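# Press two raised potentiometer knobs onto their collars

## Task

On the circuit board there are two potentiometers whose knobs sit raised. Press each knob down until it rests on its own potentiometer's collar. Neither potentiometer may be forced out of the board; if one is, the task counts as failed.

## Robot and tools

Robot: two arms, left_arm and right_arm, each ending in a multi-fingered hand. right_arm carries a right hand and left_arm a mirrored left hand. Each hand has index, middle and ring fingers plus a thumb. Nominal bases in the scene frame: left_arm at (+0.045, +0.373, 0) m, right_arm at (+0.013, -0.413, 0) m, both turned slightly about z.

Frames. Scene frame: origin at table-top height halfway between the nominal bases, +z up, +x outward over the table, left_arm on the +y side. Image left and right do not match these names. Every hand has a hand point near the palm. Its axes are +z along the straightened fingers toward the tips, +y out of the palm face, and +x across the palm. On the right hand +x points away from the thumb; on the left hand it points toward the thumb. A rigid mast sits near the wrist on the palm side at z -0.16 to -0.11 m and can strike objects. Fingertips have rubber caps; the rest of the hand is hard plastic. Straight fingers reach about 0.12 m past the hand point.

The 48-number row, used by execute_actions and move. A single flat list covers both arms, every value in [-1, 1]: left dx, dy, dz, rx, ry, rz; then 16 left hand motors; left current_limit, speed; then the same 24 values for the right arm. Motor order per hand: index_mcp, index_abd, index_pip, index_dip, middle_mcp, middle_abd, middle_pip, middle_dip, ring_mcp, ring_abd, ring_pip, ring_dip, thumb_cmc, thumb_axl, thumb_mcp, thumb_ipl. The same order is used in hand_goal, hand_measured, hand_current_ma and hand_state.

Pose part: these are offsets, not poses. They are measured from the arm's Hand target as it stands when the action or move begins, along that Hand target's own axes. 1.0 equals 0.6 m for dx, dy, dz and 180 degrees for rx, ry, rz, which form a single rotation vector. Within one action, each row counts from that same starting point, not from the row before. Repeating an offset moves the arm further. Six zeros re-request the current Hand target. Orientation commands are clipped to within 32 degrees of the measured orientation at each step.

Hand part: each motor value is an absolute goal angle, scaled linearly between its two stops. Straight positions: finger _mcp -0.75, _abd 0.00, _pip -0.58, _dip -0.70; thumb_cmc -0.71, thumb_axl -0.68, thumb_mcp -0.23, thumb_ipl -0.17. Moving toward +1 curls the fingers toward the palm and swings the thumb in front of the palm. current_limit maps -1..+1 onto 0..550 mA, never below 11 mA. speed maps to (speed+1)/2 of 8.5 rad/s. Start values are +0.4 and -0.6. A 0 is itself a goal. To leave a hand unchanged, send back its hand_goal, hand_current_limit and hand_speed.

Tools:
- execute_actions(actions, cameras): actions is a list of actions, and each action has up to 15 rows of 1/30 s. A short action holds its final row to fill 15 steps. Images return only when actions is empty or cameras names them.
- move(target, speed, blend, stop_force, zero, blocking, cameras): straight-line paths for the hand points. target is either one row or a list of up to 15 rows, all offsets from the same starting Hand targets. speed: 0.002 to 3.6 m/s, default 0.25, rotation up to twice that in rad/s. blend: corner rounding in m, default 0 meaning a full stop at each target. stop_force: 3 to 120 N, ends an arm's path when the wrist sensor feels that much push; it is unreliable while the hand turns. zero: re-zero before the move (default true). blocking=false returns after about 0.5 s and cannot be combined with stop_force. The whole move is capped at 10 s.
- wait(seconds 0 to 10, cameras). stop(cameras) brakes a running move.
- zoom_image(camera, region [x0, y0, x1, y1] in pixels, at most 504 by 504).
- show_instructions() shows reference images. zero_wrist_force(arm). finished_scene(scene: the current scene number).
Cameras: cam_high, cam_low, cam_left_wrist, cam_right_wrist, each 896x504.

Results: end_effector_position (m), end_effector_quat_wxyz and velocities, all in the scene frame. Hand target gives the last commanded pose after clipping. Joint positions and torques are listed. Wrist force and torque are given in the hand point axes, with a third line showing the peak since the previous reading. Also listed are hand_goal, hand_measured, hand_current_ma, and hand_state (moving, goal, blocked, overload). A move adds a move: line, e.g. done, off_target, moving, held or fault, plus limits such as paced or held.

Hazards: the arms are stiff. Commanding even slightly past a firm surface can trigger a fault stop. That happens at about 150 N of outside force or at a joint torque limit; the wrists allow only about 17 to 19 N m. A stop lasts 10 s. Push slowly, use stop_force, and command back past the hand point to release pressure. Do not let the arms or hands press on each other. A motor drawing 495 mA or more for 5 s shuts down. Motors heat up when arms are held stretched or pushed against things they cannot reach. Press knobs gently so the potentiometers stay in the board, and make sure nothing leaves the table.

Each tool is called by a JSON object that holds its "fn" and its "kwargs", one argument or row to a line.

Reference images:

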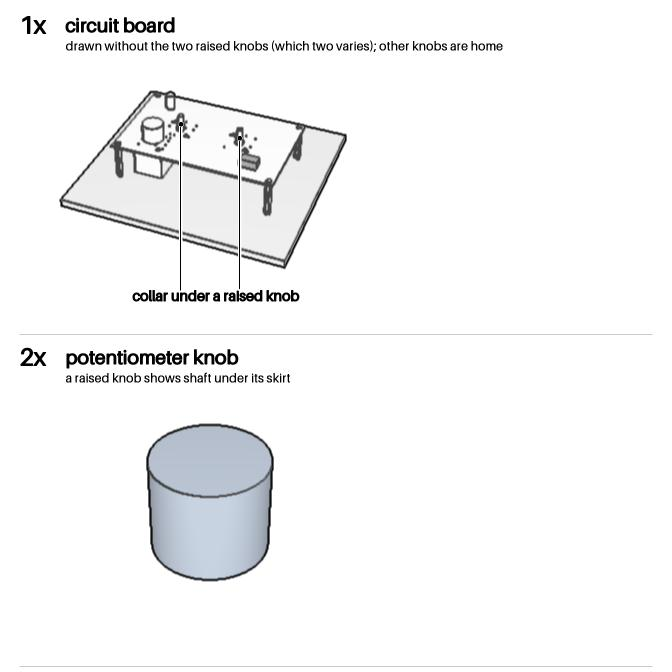

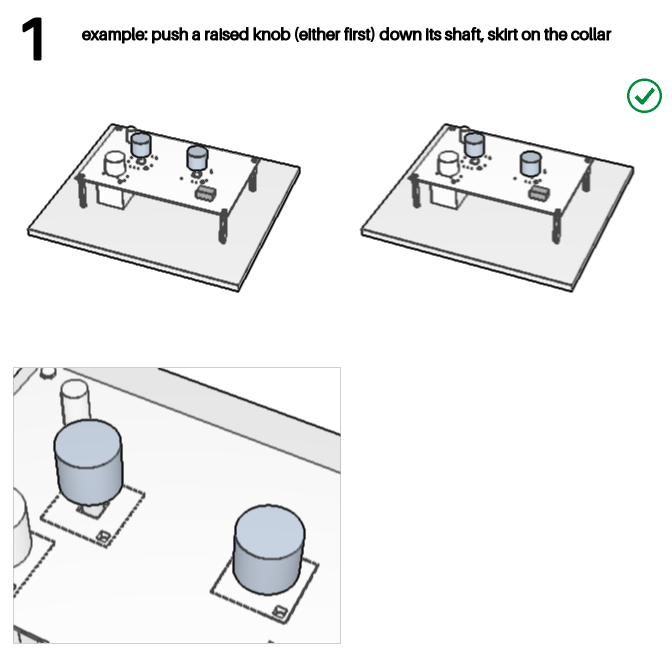

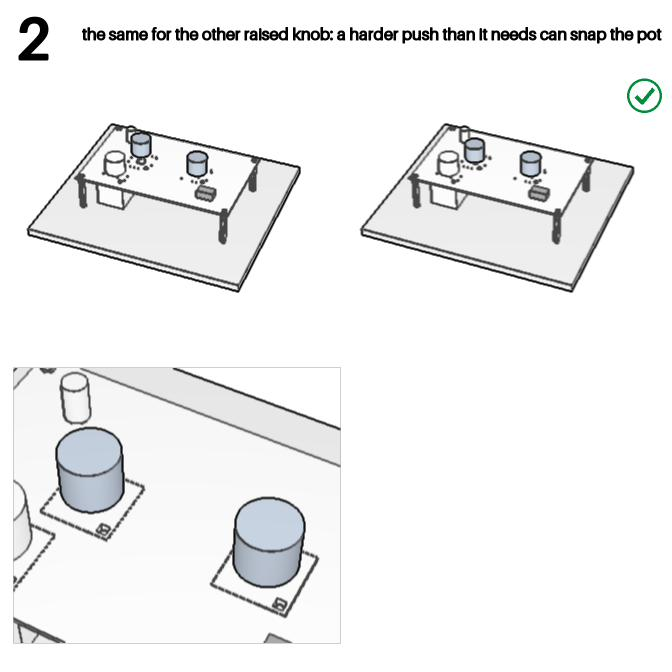

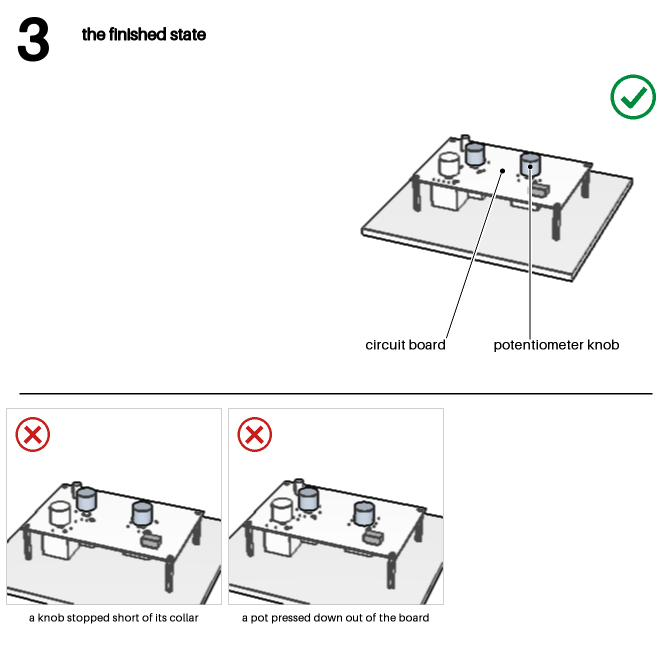

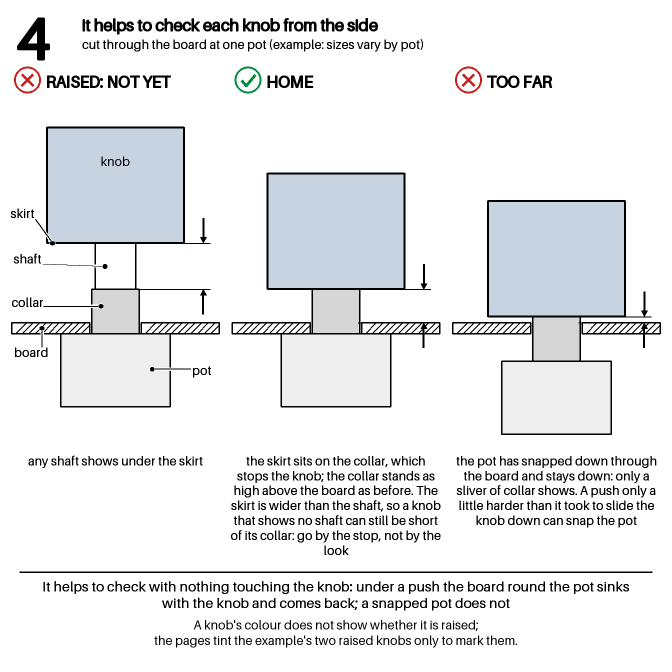

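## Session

{"fn": "execute_actions", "kwargs": {
  "actions": []
}}

{"fn": "zoom_image", "kwargs": {
  "camera": "cam_high",
  "region": [370, 160, 490, 280]
}}

{"fn": "zoom_image", "kwargs": {
  "camera": "cam_low",
  "region": [440, 240, 530, 310]
}}

Scene clock: 0.00 s.
left_arm: end_effector_position=(+0.7476, +0.1934, +0.2870) hand_goal=(-0.754, +0.000, -0.576, -0.696, -0.754, +0.000, -0.576, -0.696, -0.754, +0.000, -0.576, -0.696, -0.714, -0.678, -0.226, -0.168) hand_measured=(-0.754, +0.000, -0.576, -0.696, -0.754, +0.000, -0.576, -0.696, -0.754, +0.000, -0.576, -0.696, -0.714, -0.678, -0.226, -0.168) hand_current_ma=(+0, +0, +0, +0, +0, +0, +0, +0, +0, +0, +0, +0, +0, +0, +0, +0) hand_state=(goal, goal, goal, goal, goal, goal, goal, goal, goal, goal, goal, goal, goal, goal, goal, goal) hand_current_limit=0.40 hand_speed=-0.60 end_effector_quat_wxyz=(+0.361, +0.350, +0.863, +0.039) | right_arm: end_effector_position=(+0.5211, -0.1179, +0.1855) hand_goal=(-0.754, +0.000, -0.576, -0.696, -0.754, +0.000, -0.576, -0.696, -0.754, +0.000, -0.576, -0.696, -0.714, -0.678, -0.226, -0.168) hand_measured=(-0.754, +0.000, -0.576, -0.696, -0.754, +0.000, -0.576, -0.696, -0.754, +0.000, -0.576, -0.696, -0.714, -0.678, -0.226, -0.168) hand_current_ma=(+0, +0, +0, +0, +0, +0, +0, +0, +0, +0, +0, +0, +0, +0, +0, +0) hand_state=(goal, goal, goal, goal, goal, goal, goal, goal, goal, goal, goal, goal, goal, goal, goal, goal) hand_current_limit=0.40 hand_speed=-0.60 end_effector_quat_wxyz=(-0.014, +0.336, +0.921, -0.197)
Joint positions: left_arm=[2.951 -1.875 -1.781 -0.316 1.489 -0.987] | right_arm=[0.337 -1.345 1.66 -1.594 -1.844 -0.453]
Joint velocities: within noise
Joint torques (N m): no reading
Wrist force (N): no reading
Wrist torque (N m): no reading
Wrist force, peak (N): no reading
Hand target: left_arm +0.7476, +0.1934, +0.2870; +0.361, +0.350, +0.863, +0.039 | right_arm +0.5211, -0.1179, +0.1855; -0.014, +0.336, +0.921, -0.197

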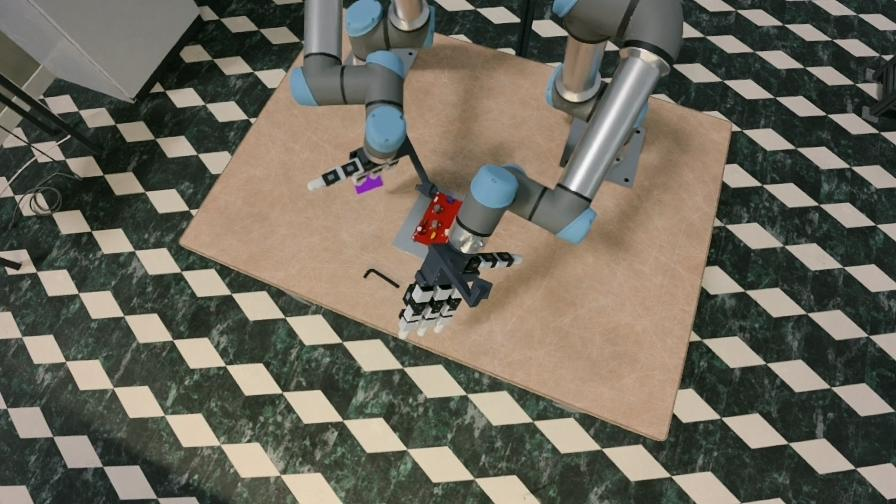

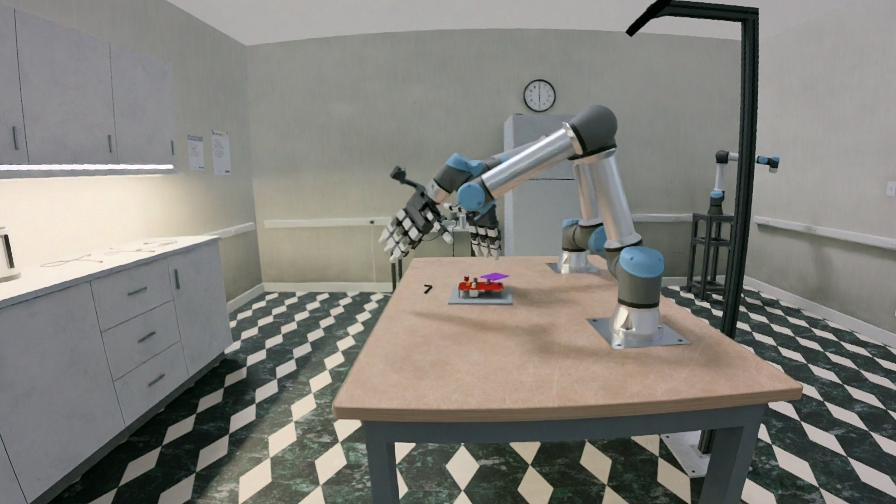

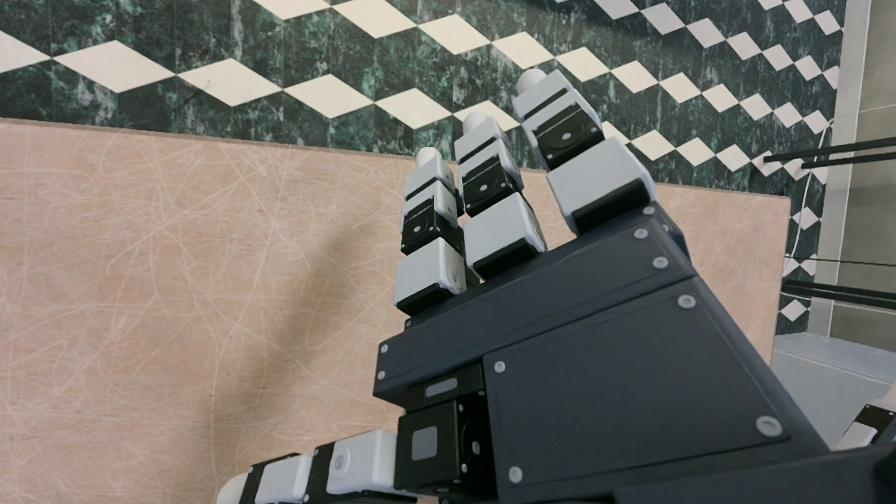

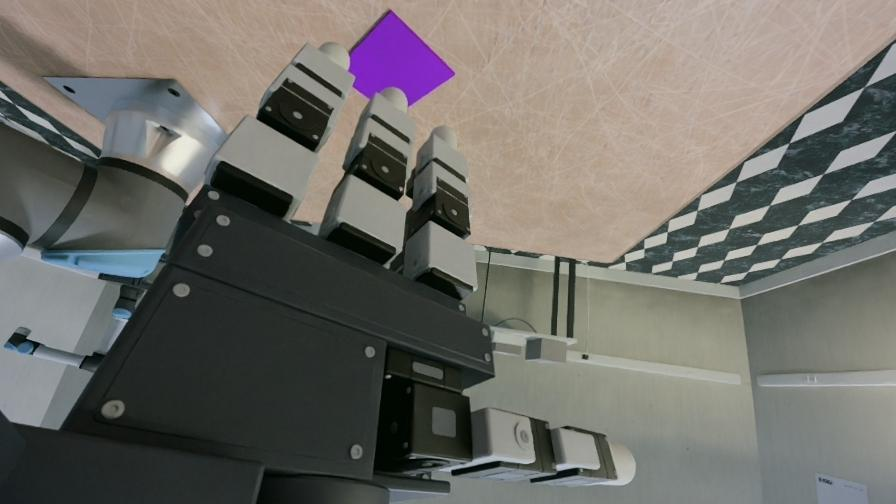

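Scaled by 4.200 from the camera's 896x504 image, which has a finer 1280x720 frame.

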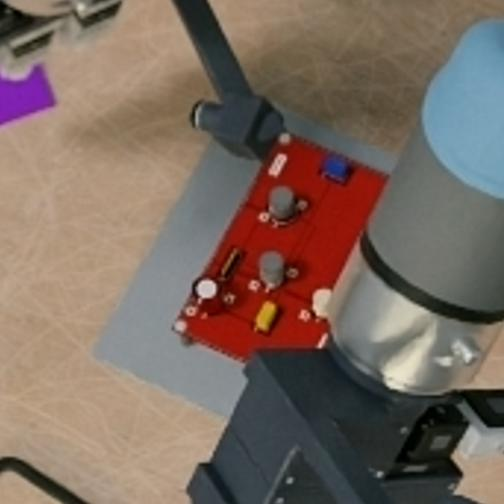

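Scaled by 5.600 from the camera's 896x504 image, which has a finer 1280x720 frame.

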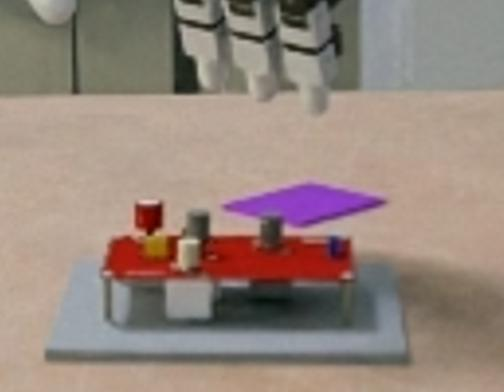

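{"fn": "zoom_image", "kwargs": {
  "camera": "cam_low",
  "region": [455, 265, 505, 300]
}}

{"fn": "zoom_image", "kwargs": {
  "camera": "cam_high",
  "region": [405, 190, 465, 250]
}}

Scaled by 10.080 from the camera's 896x504 image, which has a finer 1280x720 frame.

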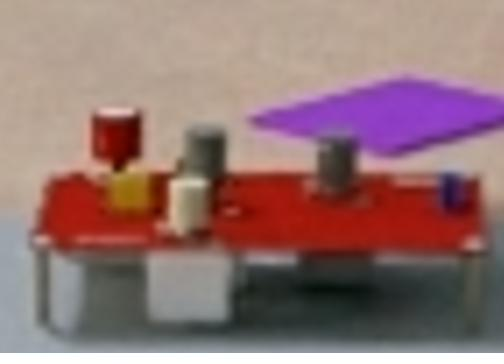

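Scaled by 8.400 from the camera's 896x504 image, which has a finer 1280x720 frame.

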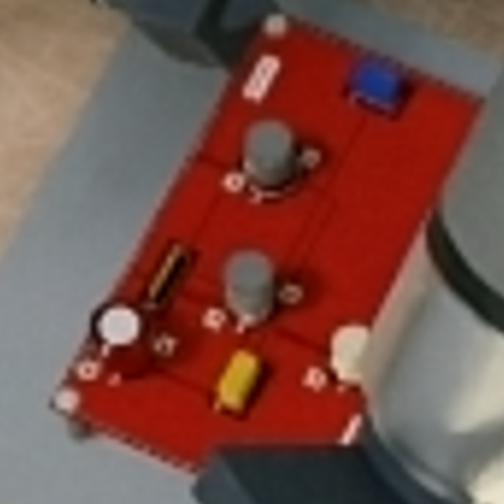

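{"fn": "move", "kwargs": {
  "target": [
    [0.2557,0.185,-0.3528,0,0,0,-0.754,0,-0.576,-0.696,-0.754,0,-0.576,-0.696,-0.754,0,-0.576,-0.696,-0.714,-0.678,-0.226,-0.168,0.4,-0.6,-0.0151,-0.0527,-0.1306,-0.1289,-0.0092,-0.2198,0.205,0,0.445,0.174,0.205,0,0.445,0.174,-0.754,0,-0.576,-0.696,-0.714,-0.678,-0.226,-0.168,0.4,-0.6],
    [0.2557,0.185,-0.3528,0,0,0,-0.754,0,-0.576,-0.696,-0.754,0,-0.576,-0.696,-0.754,0,-0.576,-0.696,-0.714,-0.678,-0.226,-0.168,0.4,-0.6,0.0678,0.2115,-0.2277,-0.1289,-0.0092,-0.2198,0.205,0,0.445,0.174,0.205,0,0.445,0.174,-0.754,0,-0.576,-0.696,-0.714,-0.678,-0.226,-0.168,0.4,-0.6]
  ],
  "speed": 0.2,
  "blend": 0.02,
  "cameras": ["all"]
}}

{"fn": "zoom_image", "kwargs": {
  "camera": "cam_right_wrist",
  "region": [280, 0, 580, 150]
}}

{"fn": "zoom_image", "kwargs": {
  "camera": "cam_low",
  "region": [455, 240, 505, 300]
}}

{"fn": "zoom_image", "kwargs": {
  "camera": "cam_high",
  "region": [385, 160, 485, 260]
}}

Scene clock: 47.03 s.
left_arm: end_effector_position=(+0.5978, +0.4130, +0.3870) hand_goal=(-0.754, +0.000, -0.576, -0.696, -0.754, +0.000, -0.576, -0.696, -0.754, +0.000, -0.576, -0.696, -0.714, -0.678, -0.226, -0.168) hand_measured=(-0.754, +0.000, -0.576, -0.696, -0.754, +0.000, -0.576, -0.696, -0.754, +0.000, -0.576, -0.696, -0.714, -0.678, -0.224, -0.168) hand_current_ma=(+0, +0, -2, +0, +0, +0, -2, +0, +0, +0, -2, +0, -1, +2, +5, +1) hand_state=(goal, goal, goal, goal, goal, goal, goal, goal, goal, goal, goal, goal, goal, goal, goal, goal) hand_current_limit=0.40 hand_speed=-0.60 end_effector_quat_wxyz=(+0.361, +0.350, +0.863, +0.039) | right_arm: end_effector_position=(+0.5890, +0.0441, +0.2599) hand_goal=(+0.204, +0.000, +0.444, +0.174, +0.204, +0.000, +0.444, +0.174, -0.754, +0.000, -0.576, -0.696, -0.714, -0.678, -0.226, -0.168) hand_measured=(+0.190, +0.000, +0.438, +0.172, +0.186, +0.000, +0.438, +0.172, -0.752, +0.000, -0.576, -0.696, -0.712, -0.678, -0.224, -0.168) hand_current_ma=(-58, +0, -17, -8, -67, +0, -19, -7, +6, +0, -2, +0, +3, +2, +8, +1) hand_state=(goal, goal, goal, goal, goal, goal, goal, goal, goal, goal, goal, goal, goal, goal, goal, goal) hand_current_limit=0.40 hand_speed=-0.60 end_effector_quat_wxyz=(+0.000, +0.000, +1.000, +0.000)
Joint positions: left_arm=[3.491 -1.277 -2.085 -0.723 1.142 -0.557] | right_arm=[0.351 -1.167 1.331 -1.735 -1.57 -1.18]
Joint torques (N m): left_arm=[13.14 16.35 28.33 0.5 -2.93 2.09] | right_arm=[14.29 -28.72 -28.85 -0.86 -2.09 2.13]
Wrist force (N): left_arm=[-0.1 0.2 0.1] | right_arm=[-0.1 -0.3 -0.1]
Wrist torque (N m): left_arm=[0.05 0.01 -0.12] | right_arm=[0.08 -0.03 -0.07]
Wrist force, peak (N): left_arm=[-0.3 -0.7 0.6] | right_arm=[-0.2 -2.0 -0.4]
Hand target: left_arm +0.5978, +0.4130, +0.3870; +0.361, +0.350, +0.863, +0.039 | right_arm +0.5890, +0.0442, +0.2599; +0.000, +0.000, +1.000, +0.000
Off the commanded pose: left_arm 0.000 m, 0 deg | right_arm 0.000 m, 0 deg.
move: done

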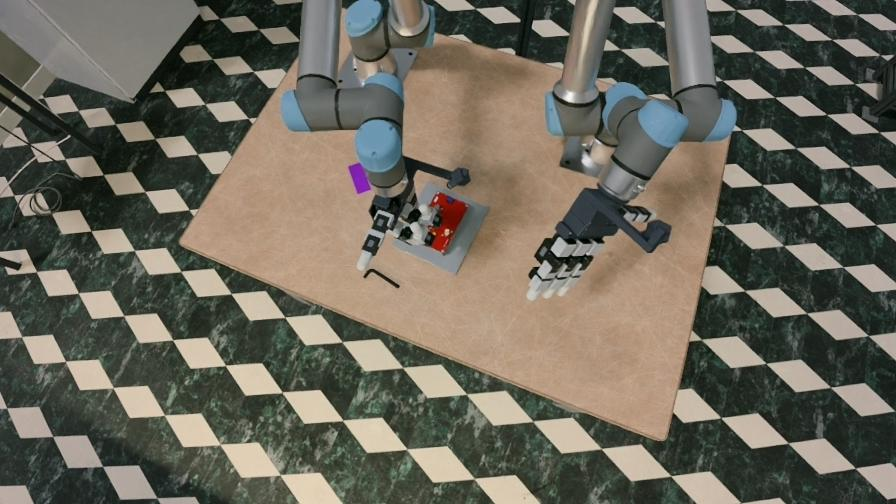

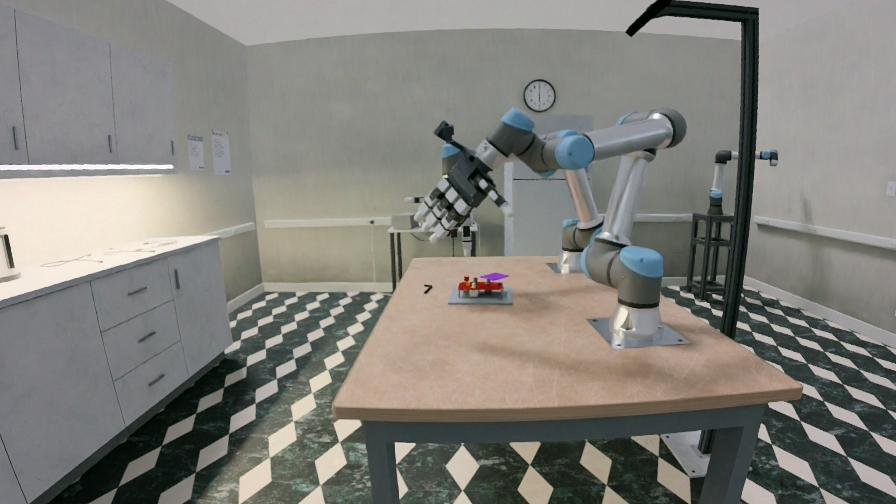

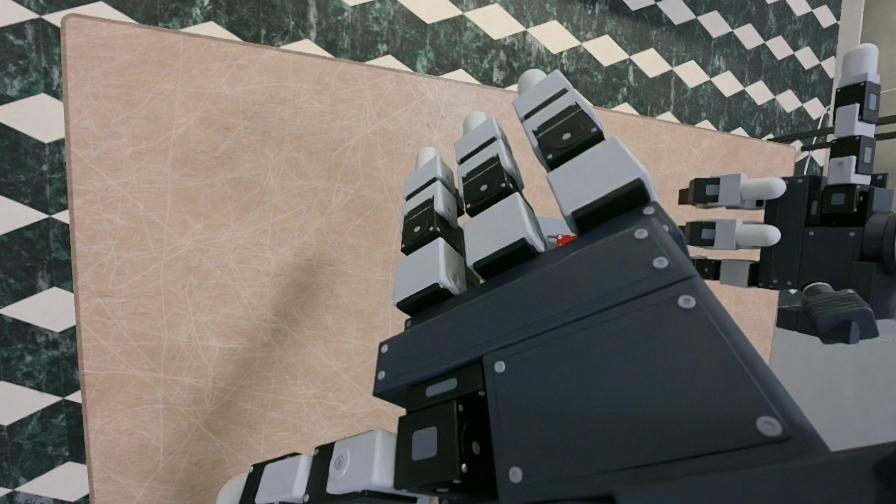

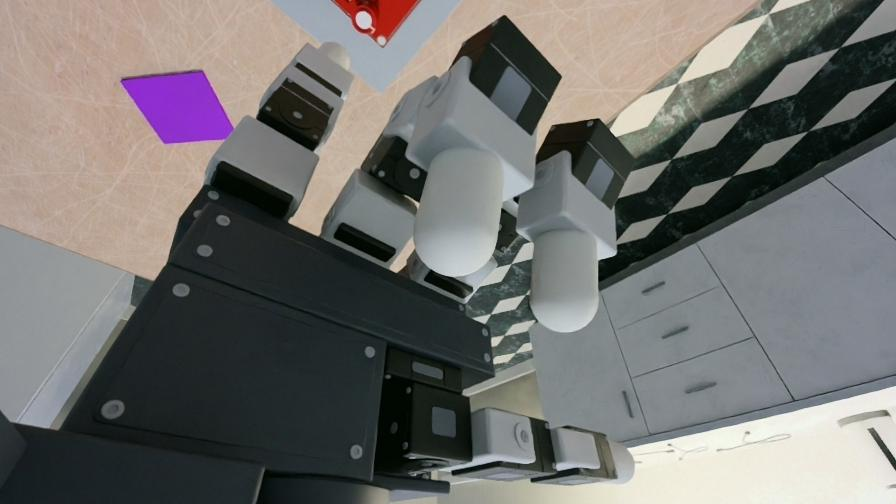

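Scaled by 1.680 from the camera's 896x504 image, which has a finer 1280x720 frame.

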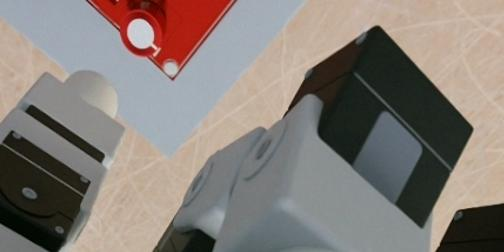

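Scaled by 8.400 from the camera's 896x504 image, which has a finer 1280x720 frame.

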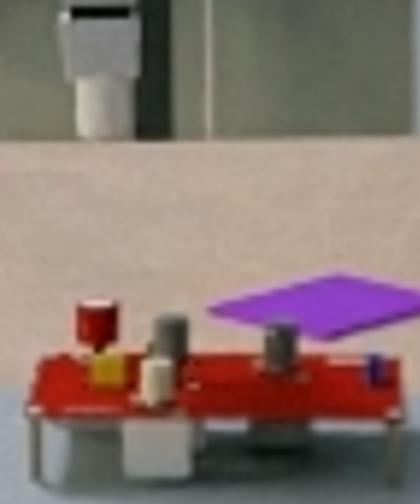

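Scaled by 5.040 from the camera's 896x504 image, which has a finer 1280x720 frame.

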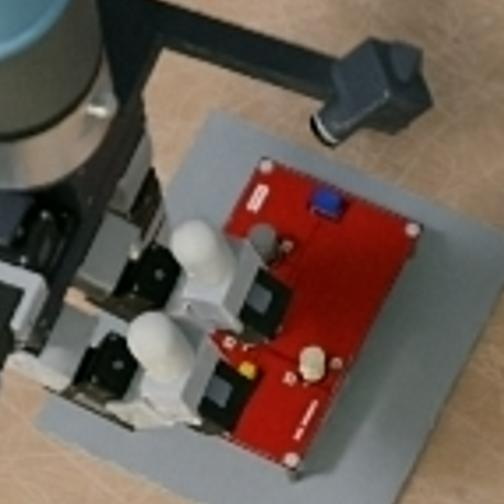

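{"fn": "move", "kwargs": {
  "target": [0,0,0,0,0,0,-0.754,0,-0.576,-0.696,-0.754,0,-0.576,-0.696,-0.754,0,-0.576,-0.696,-0.714,-0.678,-0.226,-0.168,0.4,-0.6,-0.0067,0.0117,0.0667,0,0,0,0.205,0,0.445,0.174,0.205,0,0.445,0.174,-0.754,0,-0.576,-0.696,-0.714,-0.678,-0.226,-0.168,0.4,-0.6],
  "speed": 0.1,
  "stop_force": 6,
  "cameras": ["cam_low","cam_right_wrist"]
}}

{"fn": "zoom_image", "kwargs": {
  "camera": "cam_right_wrist",
  "region": [280, 0, 430, 100]
}}

{"fn": "zoom_image", "kwargs": {
  "camera": "cam_low",
  "region": [455, 255, 505, 300]
}}

Scene clock: 62.87 s.
left_arm: end_effector_position=(+0.5978, +0.4130, +0.3870) hand_goal=(-0.754, +0.000, -0.576, -0.696, -0.754, +0.000, -0.576, -0.696, -0.754, +0.000, -0.576, -0.696, -0.714, -0.678, -0.226, -0.168) hand_measured=(-0.754, +0.000, -0.576, -0.696, -0.754, +0.000, -0.576, -0.696, -0.754, +0.000, -0.576, -0.696, -0.714, -0.678, -0.224, -0.168) hand_current_ma=(+0, +0, -2, +0, +0, +0, -2, +0, +0, +0, -2, +0, -1, +2, +5, +1) hand_state=(goal, goal, goal, goal, goal, goal, goal, goal, goal, goal, goal, goal, goal, goal, goal, goal) hand_current_limit=0.40 hand_speed=-0.60 end_effector_quat_wxyz=(+0.361, +0.350, +0.863, +0.039) | right_arm: end_effector_position=(+0.5930, +0.0512, +0.2198) hand_goal=(+0.204, +0.000, +0.444, +0.174, +0.204, +0.000, +0.444, +0.174, -0.754, +0.000, -0.576, -0.696, -0.714, -0.678, -0.226, -0.168) hand_measured=(+0.190, +0.000, +0.438, +0.172, +0.186, +0.000, +0.438, +0.172, -0.752, +0.000, -0.576, -0.696, -0.712, -0.678, -0.224, -0.168) hand_current_ma=(-58, +0, -17, -8, -67, +0, -19, -7, +6, +0, -2, +0, +3, +2, +8, +1) hand_state=(goal, goal, goal, goal, goal, goal, goal, goal, goal, goal, goal, goal, goal, goal, goal, goal) hand_current_limit=0.40 hand_speed=-0.60 end_effector_quat_wxyz=(+0.000, +0.000, +1.000, +0.000)
Joint positions: left_arm=[3.491 -1.277 -2.085 -0.723 1.142 -0.557] | right_arm=[0.359 -1.13 1.381 -1.822 -1.57 -1.172]
Joint torques (N m): left_arm=[12.36 16.69 29.47 0.15 -3.06 1.9] | right_arm=[12.88 -29.34 -16.4 -4.36 2.28 2.25]
Wrist force (N): left_arm=[-0.2 0.6 -0.1] | right_arm=[0.1 -0.5 -0.1]
Wrist torque (N m): left_arm=[0.10 0.01 -0.13] | right_arm=[0.07 -0.01 -0.07]
Wrist force, peak (N): left_arm=[-0.4 0.6 0.0] | right_arm=[-0.3 -0.5 -1.1]
Hand target: left_arm +0.5978, +0.4130, +0.3870; +0.361, +0.350, +0.863, +0.039 | right_arm +0.5930, +0.0512, +0.2198; +0.000, +0.000, +1.000, +0.000
Off the commanded pose: left_arm 0.000 m, 0 deg | right_arm 0.000 m, 0 deg.
move: done
Images, in order (width x height): cam_low 896x504, cam_right_wrist 896x504.

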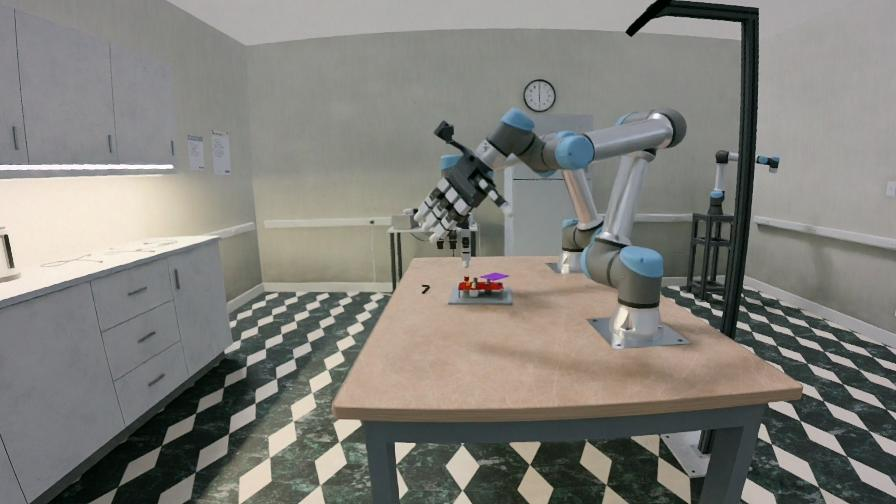

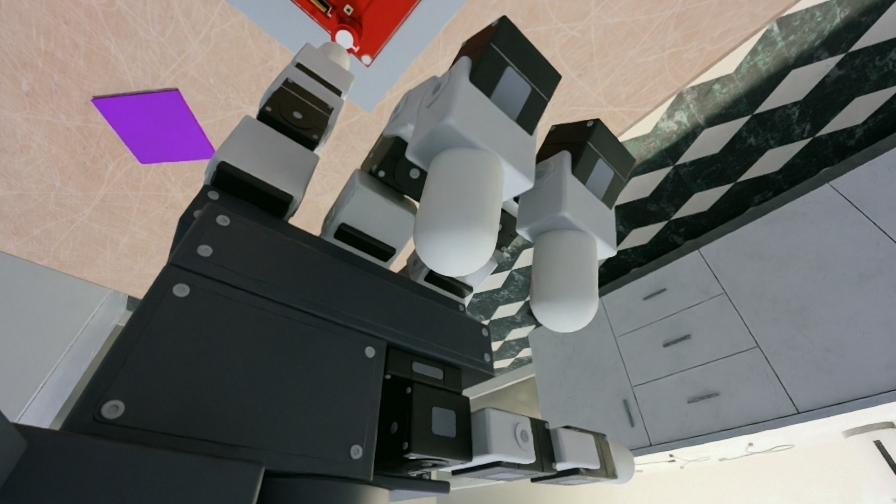

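Scaled by 3.360 from the camera's 896x504 image, which has a finer 1280x720 frame.

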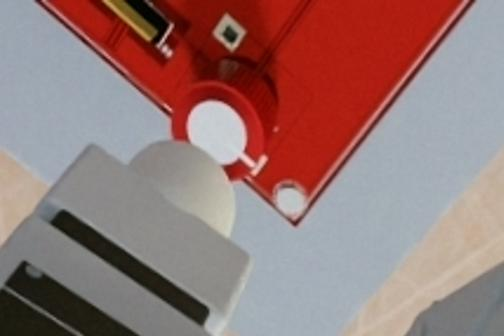

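Scaled by 10.080 from the camera's 896x504 image, which has a finer 1280x720 frame.

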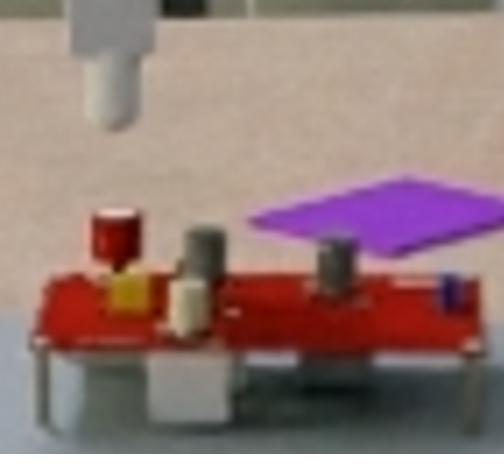

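{"fn": "move", "kwargs": {
  "target": [0,0,0,0,0,0,-0.754,0,-0.576,-0.696,-0.754,0,-0.576,-0.696,-0.754,0,-0.576,-0.696,-0.714,-0.678,-0.226,-0.168,0.4,-0.6,0.0017,0,0.0583,0,0,0,0.205,0,0.445,0.174,0.205,0,0.445,0.174,-0.754,0,-0.576,-0.696,-0.714,-0.678,-0.226,-0.168,0.4,-0.6],
  "speed": 0.01,
  "stop_force": 4,
  "cameras": ["cam_low","cam_right_wrist"]
}}

{"fn": "zoom_image", "kwargs": {
  "camera": "cam_right_wrist",
  "region": [310, 0, 390, 70]
}}

{"fn": "zoom_image", "kwargs": {
  "camera": "cam_low",
  "region": [455, 255, 505, 300]
}}

Scene clock: 74.37 s.
left_arm: end_effector_position=(+0.5978, +0.4130, +0.3870) hand_goal=(-0.754, +0.000, -0.576, -0.696, -0.754, +0.000, -0.576, -0.696, -0.754, +0.000, -0.576, -0.696, -0.714, -0.678, -0.226, -0.168) hand_measured=(-0.754, +0.000, -0.576, -0.696, -0.754, +0.000, -0.576, -0.696, -0.754, +0.000, -0.576, -0.696, -0.714, -0.678, -0.224, -0.168) hand_current_ma=(+0, +0, -2, +0, +0, +0, -2, +0, +0, +0, -2, +0, -1, +2, +5, +1) hand_state=(goal, goal, goal, goal, goal, goal, goal, goal, goal, goal, goal, goal, goal, goal, goal, goal) hand_current_limit=0.40 hand_speed=-0.60 end_effector_quat_wxyz=(+0.361, +0.350, +0.863, +0.039) | right_arm: end_effector_position=(+0.5921, +0.0512, +0.1886) hand_goal=(+0.204, +0.000, +0.444, +0.174, +0.204, +0.000, +0.444, +0.174, -0.754, +0.000, -0.576, -0.696, -0.714, -0.678, -0.226, -0.168) hand_measured=(+0.190, +0.000, +0.438, +0.172, +0.186, +0.000, +0.438, +0.172, -0.752, +0.000, -0.576, -0.696, -0.712, -0.678, -0.224, -0.168) hand_current_ma=(-58, +0, -17, -8, -67, +0, -19, -7, +6, +0, -2, +0, +3, +2, +8, +1) hand_state=(goal, goal, goal, goal, goal, goal, goal, goal, goal, goal, goal, goal, goal, goal, goal, goal) hand_current_limit=0.40 hand_speed=-0.60 end_effector_quat_wxyz=(+0.000, +0.000, +1.000, +0.000)
Joint positions: left_arm=[3.491 -1.277 -2.085 -0.723 1.142 -0.557] | right_arm=[0.359 -1.11 1.435 -1.896 -1.57 -1.172]
Joint torques (N m): left_arm=[12.25 17.17 27.04 0.39 -3 1.88] | right_arm=[10.79 -49.05 -27.37 -0.55 0.89 1.61]
Wrist force (N): left_arm=[-0.3 0.2 -0.1] | right_arm=[-0.3 -0.5 -4.2]
Wrist torque (N m): left_arm=[0.05 0.02 -0.12] | right_arm=[0.37 0.34 -0.10]
Wrist force, peak (N): left_arm=[-0.4 0.6 -0.1] | right_arm=[-0.1 -0.5 -5.5]
Hand target: left_arm +0.5978, +0.4130, +0.3870; +0.361, +0.350, +0.863, +0.039 | right_arm +0.5921, +0.0512, +0.1886; +0.000, +0.000, +1.000, +0.000 (not the last commanded pose)
Off the commanded pose: left_arm 0.000 m, 0 deg | right_arm 0.004 m, 0 deg.
move: contact (right_arm)
Images, in order (width x height): cam_low 896x504, cam_right_wrist 896x504.

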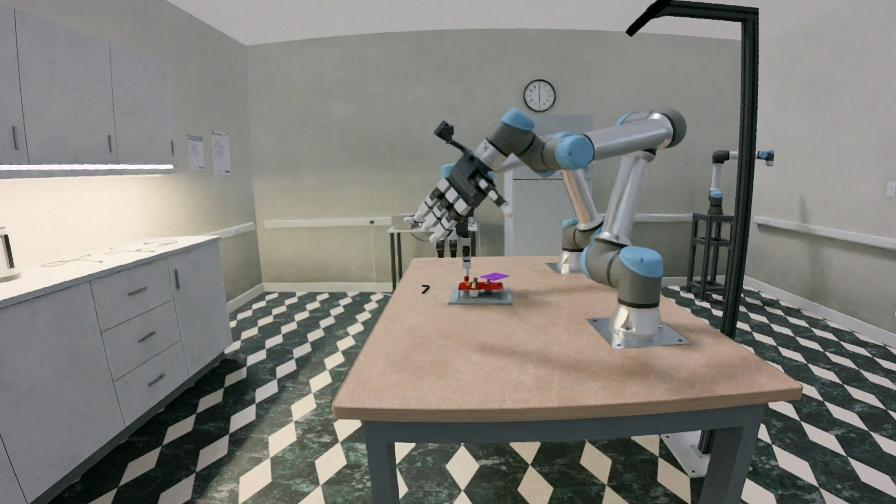

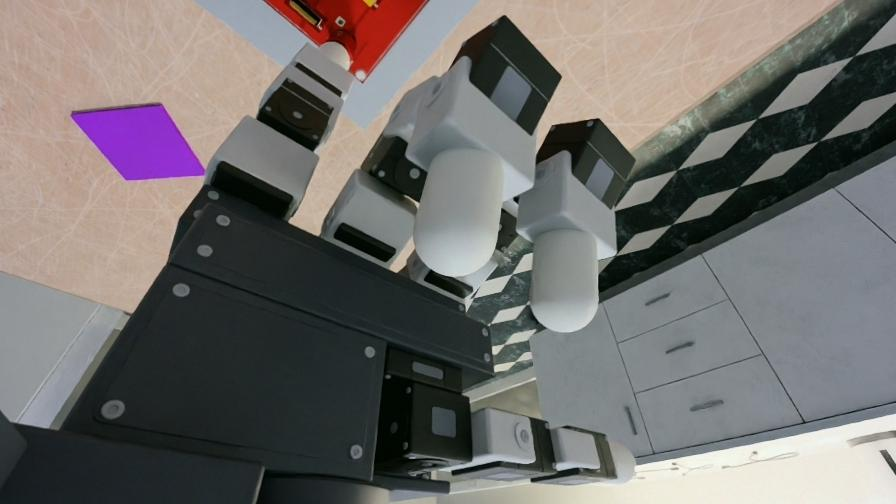

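Scaled by 6.300 from the camera's 896x504 image, which has a finer 1280x720 frame.

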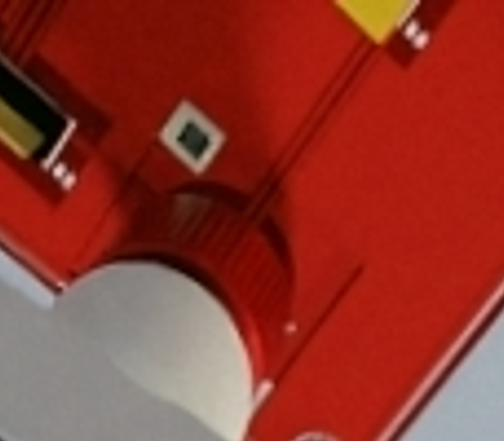

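Scaled by 10.080 from the camera's 896x504 image, which has a finer 1280x720 frame.

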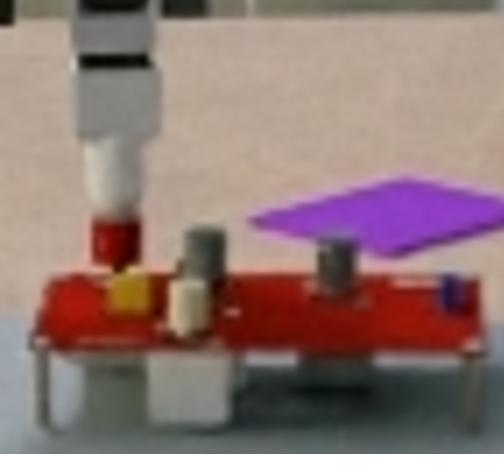

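{"fn": "move", "kwargs": {
  "target": [0,0,0,0,0,0,-0.754,0,-0.576,-0.696,-0.754,0,-0.576,-0.696,-0.754,0,-0.576,-0.696,-0.714,-0.678,-0.226,-0.168,0.4,-0.6,0,0,0.00167,0,0,0,0.205,0,0.445,0.174,0.205,0,0.445,0.174,-0.754,0,-0.576,-0.696,-0.714,-0.678,-0.226,-0.168,0.4,-0.6],
  "speed": 0.004,
  "stop_force": 9,
  "zero": false,
  "cameras": []
}}

{"fn": "move", "kwargs": {
  "target": [0,0,0,0,0,0,-0.754,0,-0.576,-0.696,-0.754,0,-0.576,-0.696,-0.754,0,-0.576,-0.696,-0.714,-0.678,-0.226,-0.168,0.4,-0.6,0,0,0.00167,0,0,0,0.205,0,0.445,0.174,0.205,0,0.445,0.174,-0.754,0,-0.576,-0.696,-0.714,-0.678,-0.226,-0.168,0.4,-0.6],
  "speed": 0.004,
  "stop_force": 12,
  "zero": false,
  "cameras": []
}}

{"fn": "move", "kwargs": {
  "target": [0,0,0,0,0,0,-0.754,0,-0.576,-0.696,-0.754,0,-0.576,-0.696,-0.754,0,-0.576,-0.696,-0.714,-0.678,-0.226,-0.168,0.4,-0.6,0,0,0.00167,0,0,0,0.205,0,0.445,0.174,0.205,0,0.445,0.174,-0.754,0,-0.576,-0.696,-0.714,-0.678,-0.226,-0.168,0.4,-0.6],
  "speed": 0.004,
  "stop_force": 15,
  "zero": false,
  "cameras": []
}}

Scene clock: 87.03 s.
left_arm: end_effector_position=(+0.5978, +0.4130, +0.3870) hand_goal=(-0.754, +0.000, -0.576, -0.696, -0.754, +0.000, -0.576, -0.696, -0.754, +0.000, -0.576, -0.696, -0.714, -0.678, -0.226, -0.168) hand_measured=(-0.754, +0.000, -0.576, -0.696, -0.754, +0.000, -0.576, -0.696, -0.754, +0.000, -0.576, -0.696, -0.714, -0.678, -0.224, -0.168) hand_current_ma=(+0, +0, -2, +0, +0, +0, -2, +0, +0, +0, -2, +0, -1, +2, +5, +1) hand_state=(goal, goal, goal, goal, goal, goal, goal, goal, goal, goal, goal, goal, goal, goal, goal, goal) hand_current_limit=0.40 hand_speed=-0.60 end_effector_quat_wxyz=(+0.361, +0.350, +0.863, +0.039) | right_arm: end_effector_position=(+0.5921, +0.0512, +0.1876) hand_goal=(+0.204, +0.000, +0.444, +0.174, +0.204, +0.000, +0.444, +0.174, -0.754, +0.000, -0.576, -0.696, -0.714, -0.678, -0.226, -0.168) hand_measured=(+0.190, +0.000, +0.438, +0.172, +0.186, +0.000, +0.438, +0.172, -0.752, +0.000, -0.576, -0.696, -0.712, -0.678, -0.224, -0.168) hand_current_ma=(-58, +0, -17, -8, -67, +0, -19, -7, +6, +0, -2, +0, +3, +2, +8, +1) hand_state=(goal, goal, goal, goal, goal, goal, goal, goal, goal, goal, goal, goal, goal, goal, goal, goal) hand_current_limit=0.40 hand_speed=-0.60 end_effector_quat_wxyz=(+0.000, +0.000, +1.000, +0.000)
Joint positions: left_arm=[3.491 -1.277 -2.085 -0.723 1.142 -0.557] | right_arm=[0.359 -1.11 1.437 -1.898 -1.57 -1.172]
Joint torques (N m): left_arm=[12.95 15.61 28.24 0.39 -3.02 2.17] | right_arm=[2.32 -27.14 -13.06 -4.04 0.8 -0.81]
Wrist force (N): left_arm=[-0.1 0.3 -0.2] | right_arm=[-0.1 -0.7 -5.9]
Wrist torque (N m): left_arm=[0.08 -0.01 -0.11] | right_arm=[0.48 0.43 -0.10]
Wrist force, peak (N): left_arm=[0.0 0.7 -0.2] | right_arm=[-0.1 -0.6 -5.9]
Hand target: left_arm +0.5978, +0.4130, +0.3870; +0.361, +0.350, +0.863, +0.039 | right_arm +0.5921, +0.0512, +0.1876; +0.000, +0.000, +1.000, +0.000
Off the commanded pose: left_arm 0.000 m, 0 deg | right_arm 0.000 m, 0 deg.
move: done
No camera images: "cameras" was empty.

Scene clock: 88.27 s.
left_arm: end_effector_position=(+0.5978, +0.4130, +0.3870) hand_goal=(-0.754, +0.000, -0.576, -0.696, -0.754, +0.000, -0.576, -0.696, -0.754, +0.000, -0.576, -0.696, -0.714, -0.678, -0.226, -0.168) hand_measured=(-0.754, +0.000, -0.576, -0.696, -0.754, +0.000, -0.576, -0.696, -0.754, +0.000, -0.576, -0.696, -0.714, -0.678, -0.224, -0.168) hand_current_ma=(+0, +0, -2, +0, +0, +0, -2, +0, +0, +0, -2, +0, -1, +2, +5, +1) hand_state=(goal, goal, goal, goal, goal, goal, goal, goal, goal, goal, goal, goal, goal, goal, goal, goal) hand_current_limit=0.40 hand_speed=-0.60 end_effector_quat_wxyz=(+0.361, +0.350, +0.863, +0.039) | right_arm: end_effector_position=(+0.5921, +0.0512, +0.1866) hand_goal=(+0.204, +0.000, +0.444, +0.174, +0.204, +0.000, +0.444, +0.174, -0.754, +0.000, -0.576, -0.696, -0.714, -0.678, -0.226, -0.168) hand_measured=(+0.190, +0.000, +0.438, +0.172, +0.186, +0.000, +0.438, +0.172, -0.752, +0.000, -0.576, -0.696, -0.712, -0.678, -0.224, -0.168) hand_current_ma=(-58, +0, -17, -8, -67, +0, -19, -7, +6, +0, -2, +0, +3, +2, +8, +1) hand_state=(goal, goal, goal, goal, goal, goal, goal, goal, goal, goal, goal, goal, goal, goal, goal, goal) hand_current_limit=0.40 hand_speed=-0.60 end_effector_quat_wxyz=(+0.000, +0.000, +1.000, +0.000)
Joint positions: left_arm=[3.491 -1.277 -2.085 -0.723 1.142 -0.557] | right_arm=[0.359 -1.109 1.438 -1.9 -1.57 -1.172]
Joint torques (N m): left_arm=[12.23 17.58 28.04 0.35 -3.05 1.84] | right_arm=[0.18 -26.8 -12.89 -4.07 0.79 -1.37]
Wrist force (N): left_arm=[-0.3 0.4 0.1] | right_arm=[-0.1 -0.6 -5.5]
Wrist torque (N m): left_arm=[0.07 0.03 -0.13] | right_arm=[0.48 0.42 -0.10]
Wrist force, peak (N): left_arm=[0.1 0.7 -0.1] | right_arm=[-0.4 -0.7 -5.9]
Hand target: left_arm +0.5978, +0.4130, +0.3870; +0.361, +0.350, +0.863, +0.039 | right_arm +0.5921, +0.0512, +0.1866; +0.000, +0.000, +1.000, +0.000
Off the commanded pose: left_arm 0.000 m, 0 deg | right_arm 0.000 m, 0 deg.
move: done
No camera images: "cameras" was empty.

Scene clock: 89.50 s.
left_arm: end_effector_position=(+0.5978, +0.4130, +0.3870) hand_goal=(-0.754, +0.000, -0.576, -0.696, -0.754, +0.000, -0.576, -0.696, -0.754, +0.000, -0.576, -0.696, -0.714, -0.678, -0.226, -0.168) hand_measured=(-0.754, +0.000, -0.576, -0.696, -0.754, +0.000, -0.576, -0.696, -0.754, +0.000, -0.576, -0.696, -0.714, -0.678, -0.224, -0.168) hand_current_ma=(+0, +0, -2, +0, +0, +0, -2, +0, +0, +0, -2, +0, -1, +2, +5, +1) hand_state=(goal, goal, goal, goal, goal, goal, goal, goal, goal, goal, goal, goal, goal, goal, goal, goal) hand_current_limit=0.40 hand_speed=-0.60 end_effector_quat_wxyz=(+0.361, +0.350, +0.863, +0.039) | right_arm: end_effector_position=(+0.5921, +0.0512, +0.1856) hand_goal=(+0.204, +0.000, +0.444, +0.174, +0.204, +0.000, +0.444, +0.174, -0.754, +0.000, -0.576, -0.696, -0.714, -0.678, -0.226, -0.168) hand_measured=(+0.190, +0.000, +0.438, +0.172, +0.186, +0.000, +0.438, +0.172, -0.752, +0.000, -0.576, -0.696, -0.712, -0.678, -0.224, -0.168) hand_current_ma=(-58, +0, -17, -8, -67, +0, -19, -7, +6, +0, -2, +0, +3, +2, +8, +1) hand_state=(goal, goal, goal, goal, goal, goal, goal, goal, goal, goal, goal, goal, goal, goal, goal, goal) hand_current_limit=0.40 hand_speed=-0.60 end_effector_quat_wxyz=(+0.000, +0.000, +1.000, +0.000)
Joint positions: left_arm=[3.491 -1.277 -2.085 -0.723 1.142 -0.557] | right_arm=[0.359 -1.108 1.44 -1.902 -1.57 -1.172]
Joint torques (N m): left_arm=[12.2 16.17 28.32 0.21 -3.02 1.72] | right_arm=[-1.59 -26.39 -12.98 -4.03 0.76 -1.69]
Wrist force (N): left_arm=[-0.1 0.2 0.1] | right_arm=[-0.2 -0.6 -5.8]
Wrist torque (N m): left_arm=[0.04 0.01 -0.10] | right_arm=[0.49 0.43 -0.10]
Wrist force, peak (N): left_arm=[-0.1 0.5 -0.1] | right_arm=[-0.4 -0.6 -5.9]
Hand target: left_arm +0.5978, +0.4130, +0.3870; +0.361, +0.350, +0.863, +0.039 | right_arm +0.5921, +0.0512, +0.1856; +0.000, +0.000, +1.000, +0.000
Off the commanded pose: left_arm 0.000 m, 0 deg | right_arm 0.000 m, 0 deg.
move: done
No camera images: "cameras" was empty.

{"fn": "move", "kwargs": {
  "target": [0,0,0,0,0,0,-0.754,0,-0.576,-0.696,-0.754,0,-0.576,-0.696,-0.754,0,-0.576,-0.696,-0.714,-0.678,-0.226,-0.168,0.4,-0.6,0,0,0.0133,0,0,0,0.205,0,0.445,0.174,0.205,0,0.445,0.174,-0.754,0,-0.576,-0.696,-0.714,-0.678,-0.226,-0.168,0.4,-0.6],
  "speed": 0.002,
  "stop_force": 6.5,
  "zero": false,
  "cameras": ["cam_low","cam_right_wrist"]
}}

{"fn": "zoom_image", "kwargs": {
  "camera": "cam_right_wrist",
  "region": [310, 0, 390, 70]
}}

{"fn": "zoom_image", "kwargs": {
  "camera": "cam_low",
  "region": [455, 255, 505, 300]
}}

Scene clock: 98.77 s.
left_arm: end_effector_position=(+0.5978, +0.4130, +0.3870) hand_goal=(-0.754, +0.000, -0.576, -0.696, -0.754, +0.000, -0.576, -0.696, -0.754, +0.000, -0.576, -0.696, -0.714, -0.678, -0.226, -0.168) hand_measured=(-0.754, +0.000, -0.576, -0.696, -0.754, +0.000, -0.576, -0.696, -0.754, +0.000, -0.576, -0.696, -0.714, -0.678, -0.224, -0.168) hand_current_ma=(+0, +0, -2, +0, +0, +0, -2, +0, +0, +0, -2, +0, -1, +2, +5, +1) hand_state=(goal, goal, goal, goal, goal, goal, goal, goal, goal, goal, goal, goal, goal, goal, goal, goal) hand_current_limit=0.40 hand_speed=-0.60 end_effector_quat_wxyz=(+0.361, +0.350, +0.863, +0.039) | right_arm: end_effector_position=(+0.5921, +0.0512, +0.1819) hand_goal=(+0.204, +0.000, +0.444, +0.174, +0.204, +0.000, +0.444, +0.174, -0.754, +0.000, -0.576, -0.696, -0.714, -0.678, -0.226, -0.168) hand_measured=(+0.190, +0.000, +0.438, +0.172, +0.186, +0.000, +0.438, +0.172, -0.752, +0.000, -0.576, -0.696, -0.712, -0.678, -0.224, -0.168) hand_current_ma=(-58, +0, -17, -8, -67, +0, -19, -7, +6, +0, -2, +0, +3, +2, +8, +1) hand_state=(goal, goal, goal, goal, goal, goal, goal, goal, goal, goal, goal, goal, goal, goal, goal, goal) hand_current_limit=0.40 hand_speed=-0.60 end_effector_quat_wxyz=(+0.000, +0.000, +1.000, +0.000)
Joint positions: left_arm=[3.491 -1.277 -2.085 -0.723 1.142 -0.557] | right_arm=[0.359 -1.105 1.445 -1.911 -1.57 -1.172]
Joint torques (N m): left_arm=[13.27 17.5 27.52 0.26 -3.13 1.95] | right_arm=[-9.76 -34.73 -23.8 -0.37 0.61 -1.46]
Wrist force (N): left_arm=[-0.4 0.1 0.0] | right_arm=[-0.2 -0.6 -6.7]
Wrist torque (N m): left_arm=[0.03 0.04 -0.14] | right_arm=[0.56 0.50 -0.09]
Wrist force, peak (N): left_arm=[-0.1 0.7 -0.3] | right_arm=[-0.4 -0.4 -7.0]
Hand target: left_arm +0.5978, +0.4130, +0.3870; +0.361, +0.350, +0.863, +0.039 | right_arm +0.5921, +0.0512, +0.1819; +0.000, +0.000, +1.000, +0.000 (not the last commanded pose)
Off the commanded pose: left_arm 0.000 m, 0 deg | right_arm 0.004 m, 0 deg.
move: contact (right_arm)
Images, in order (width x height): cam_low 896x504, cam_right_wrist 896x504.

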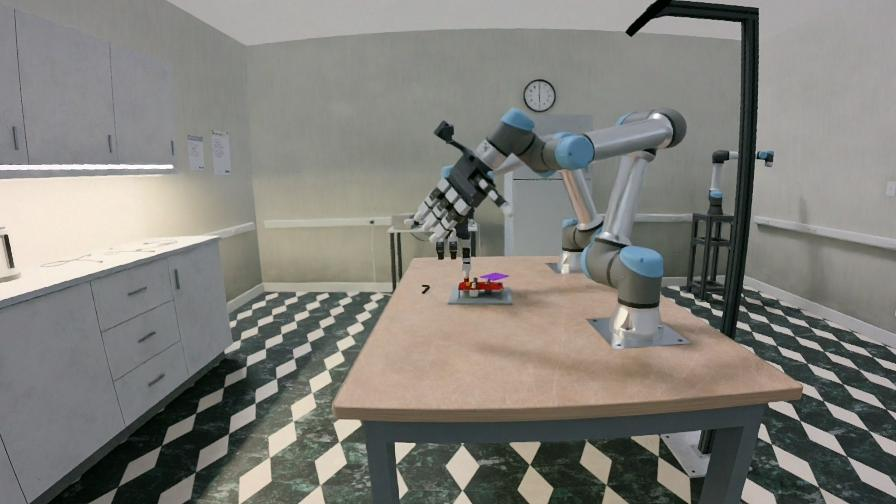

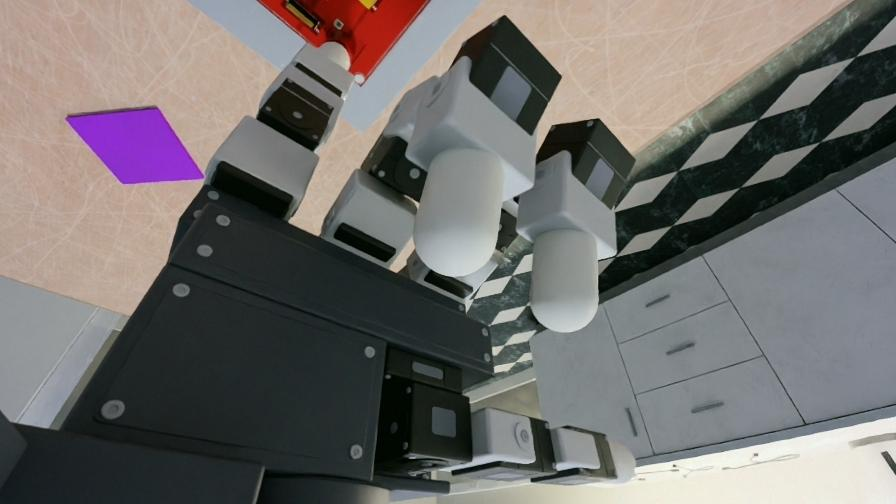

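Scaled by 6.300 from the camera's 896x504 image, which has a finer 1280x720 frame.

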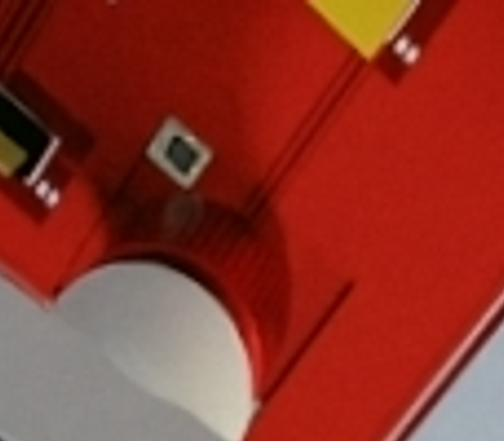

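Scaled by 10.080 from the camera's 896x504 image, which has a finer 1280x720 frame.

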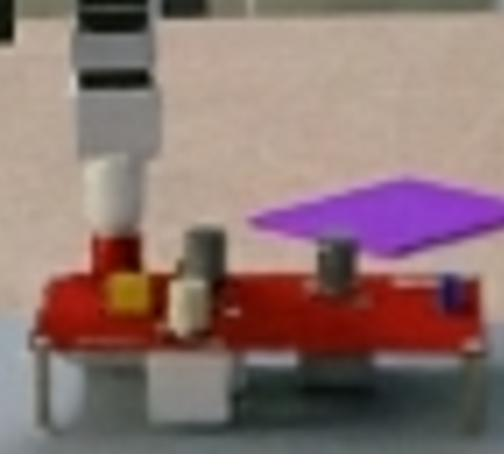

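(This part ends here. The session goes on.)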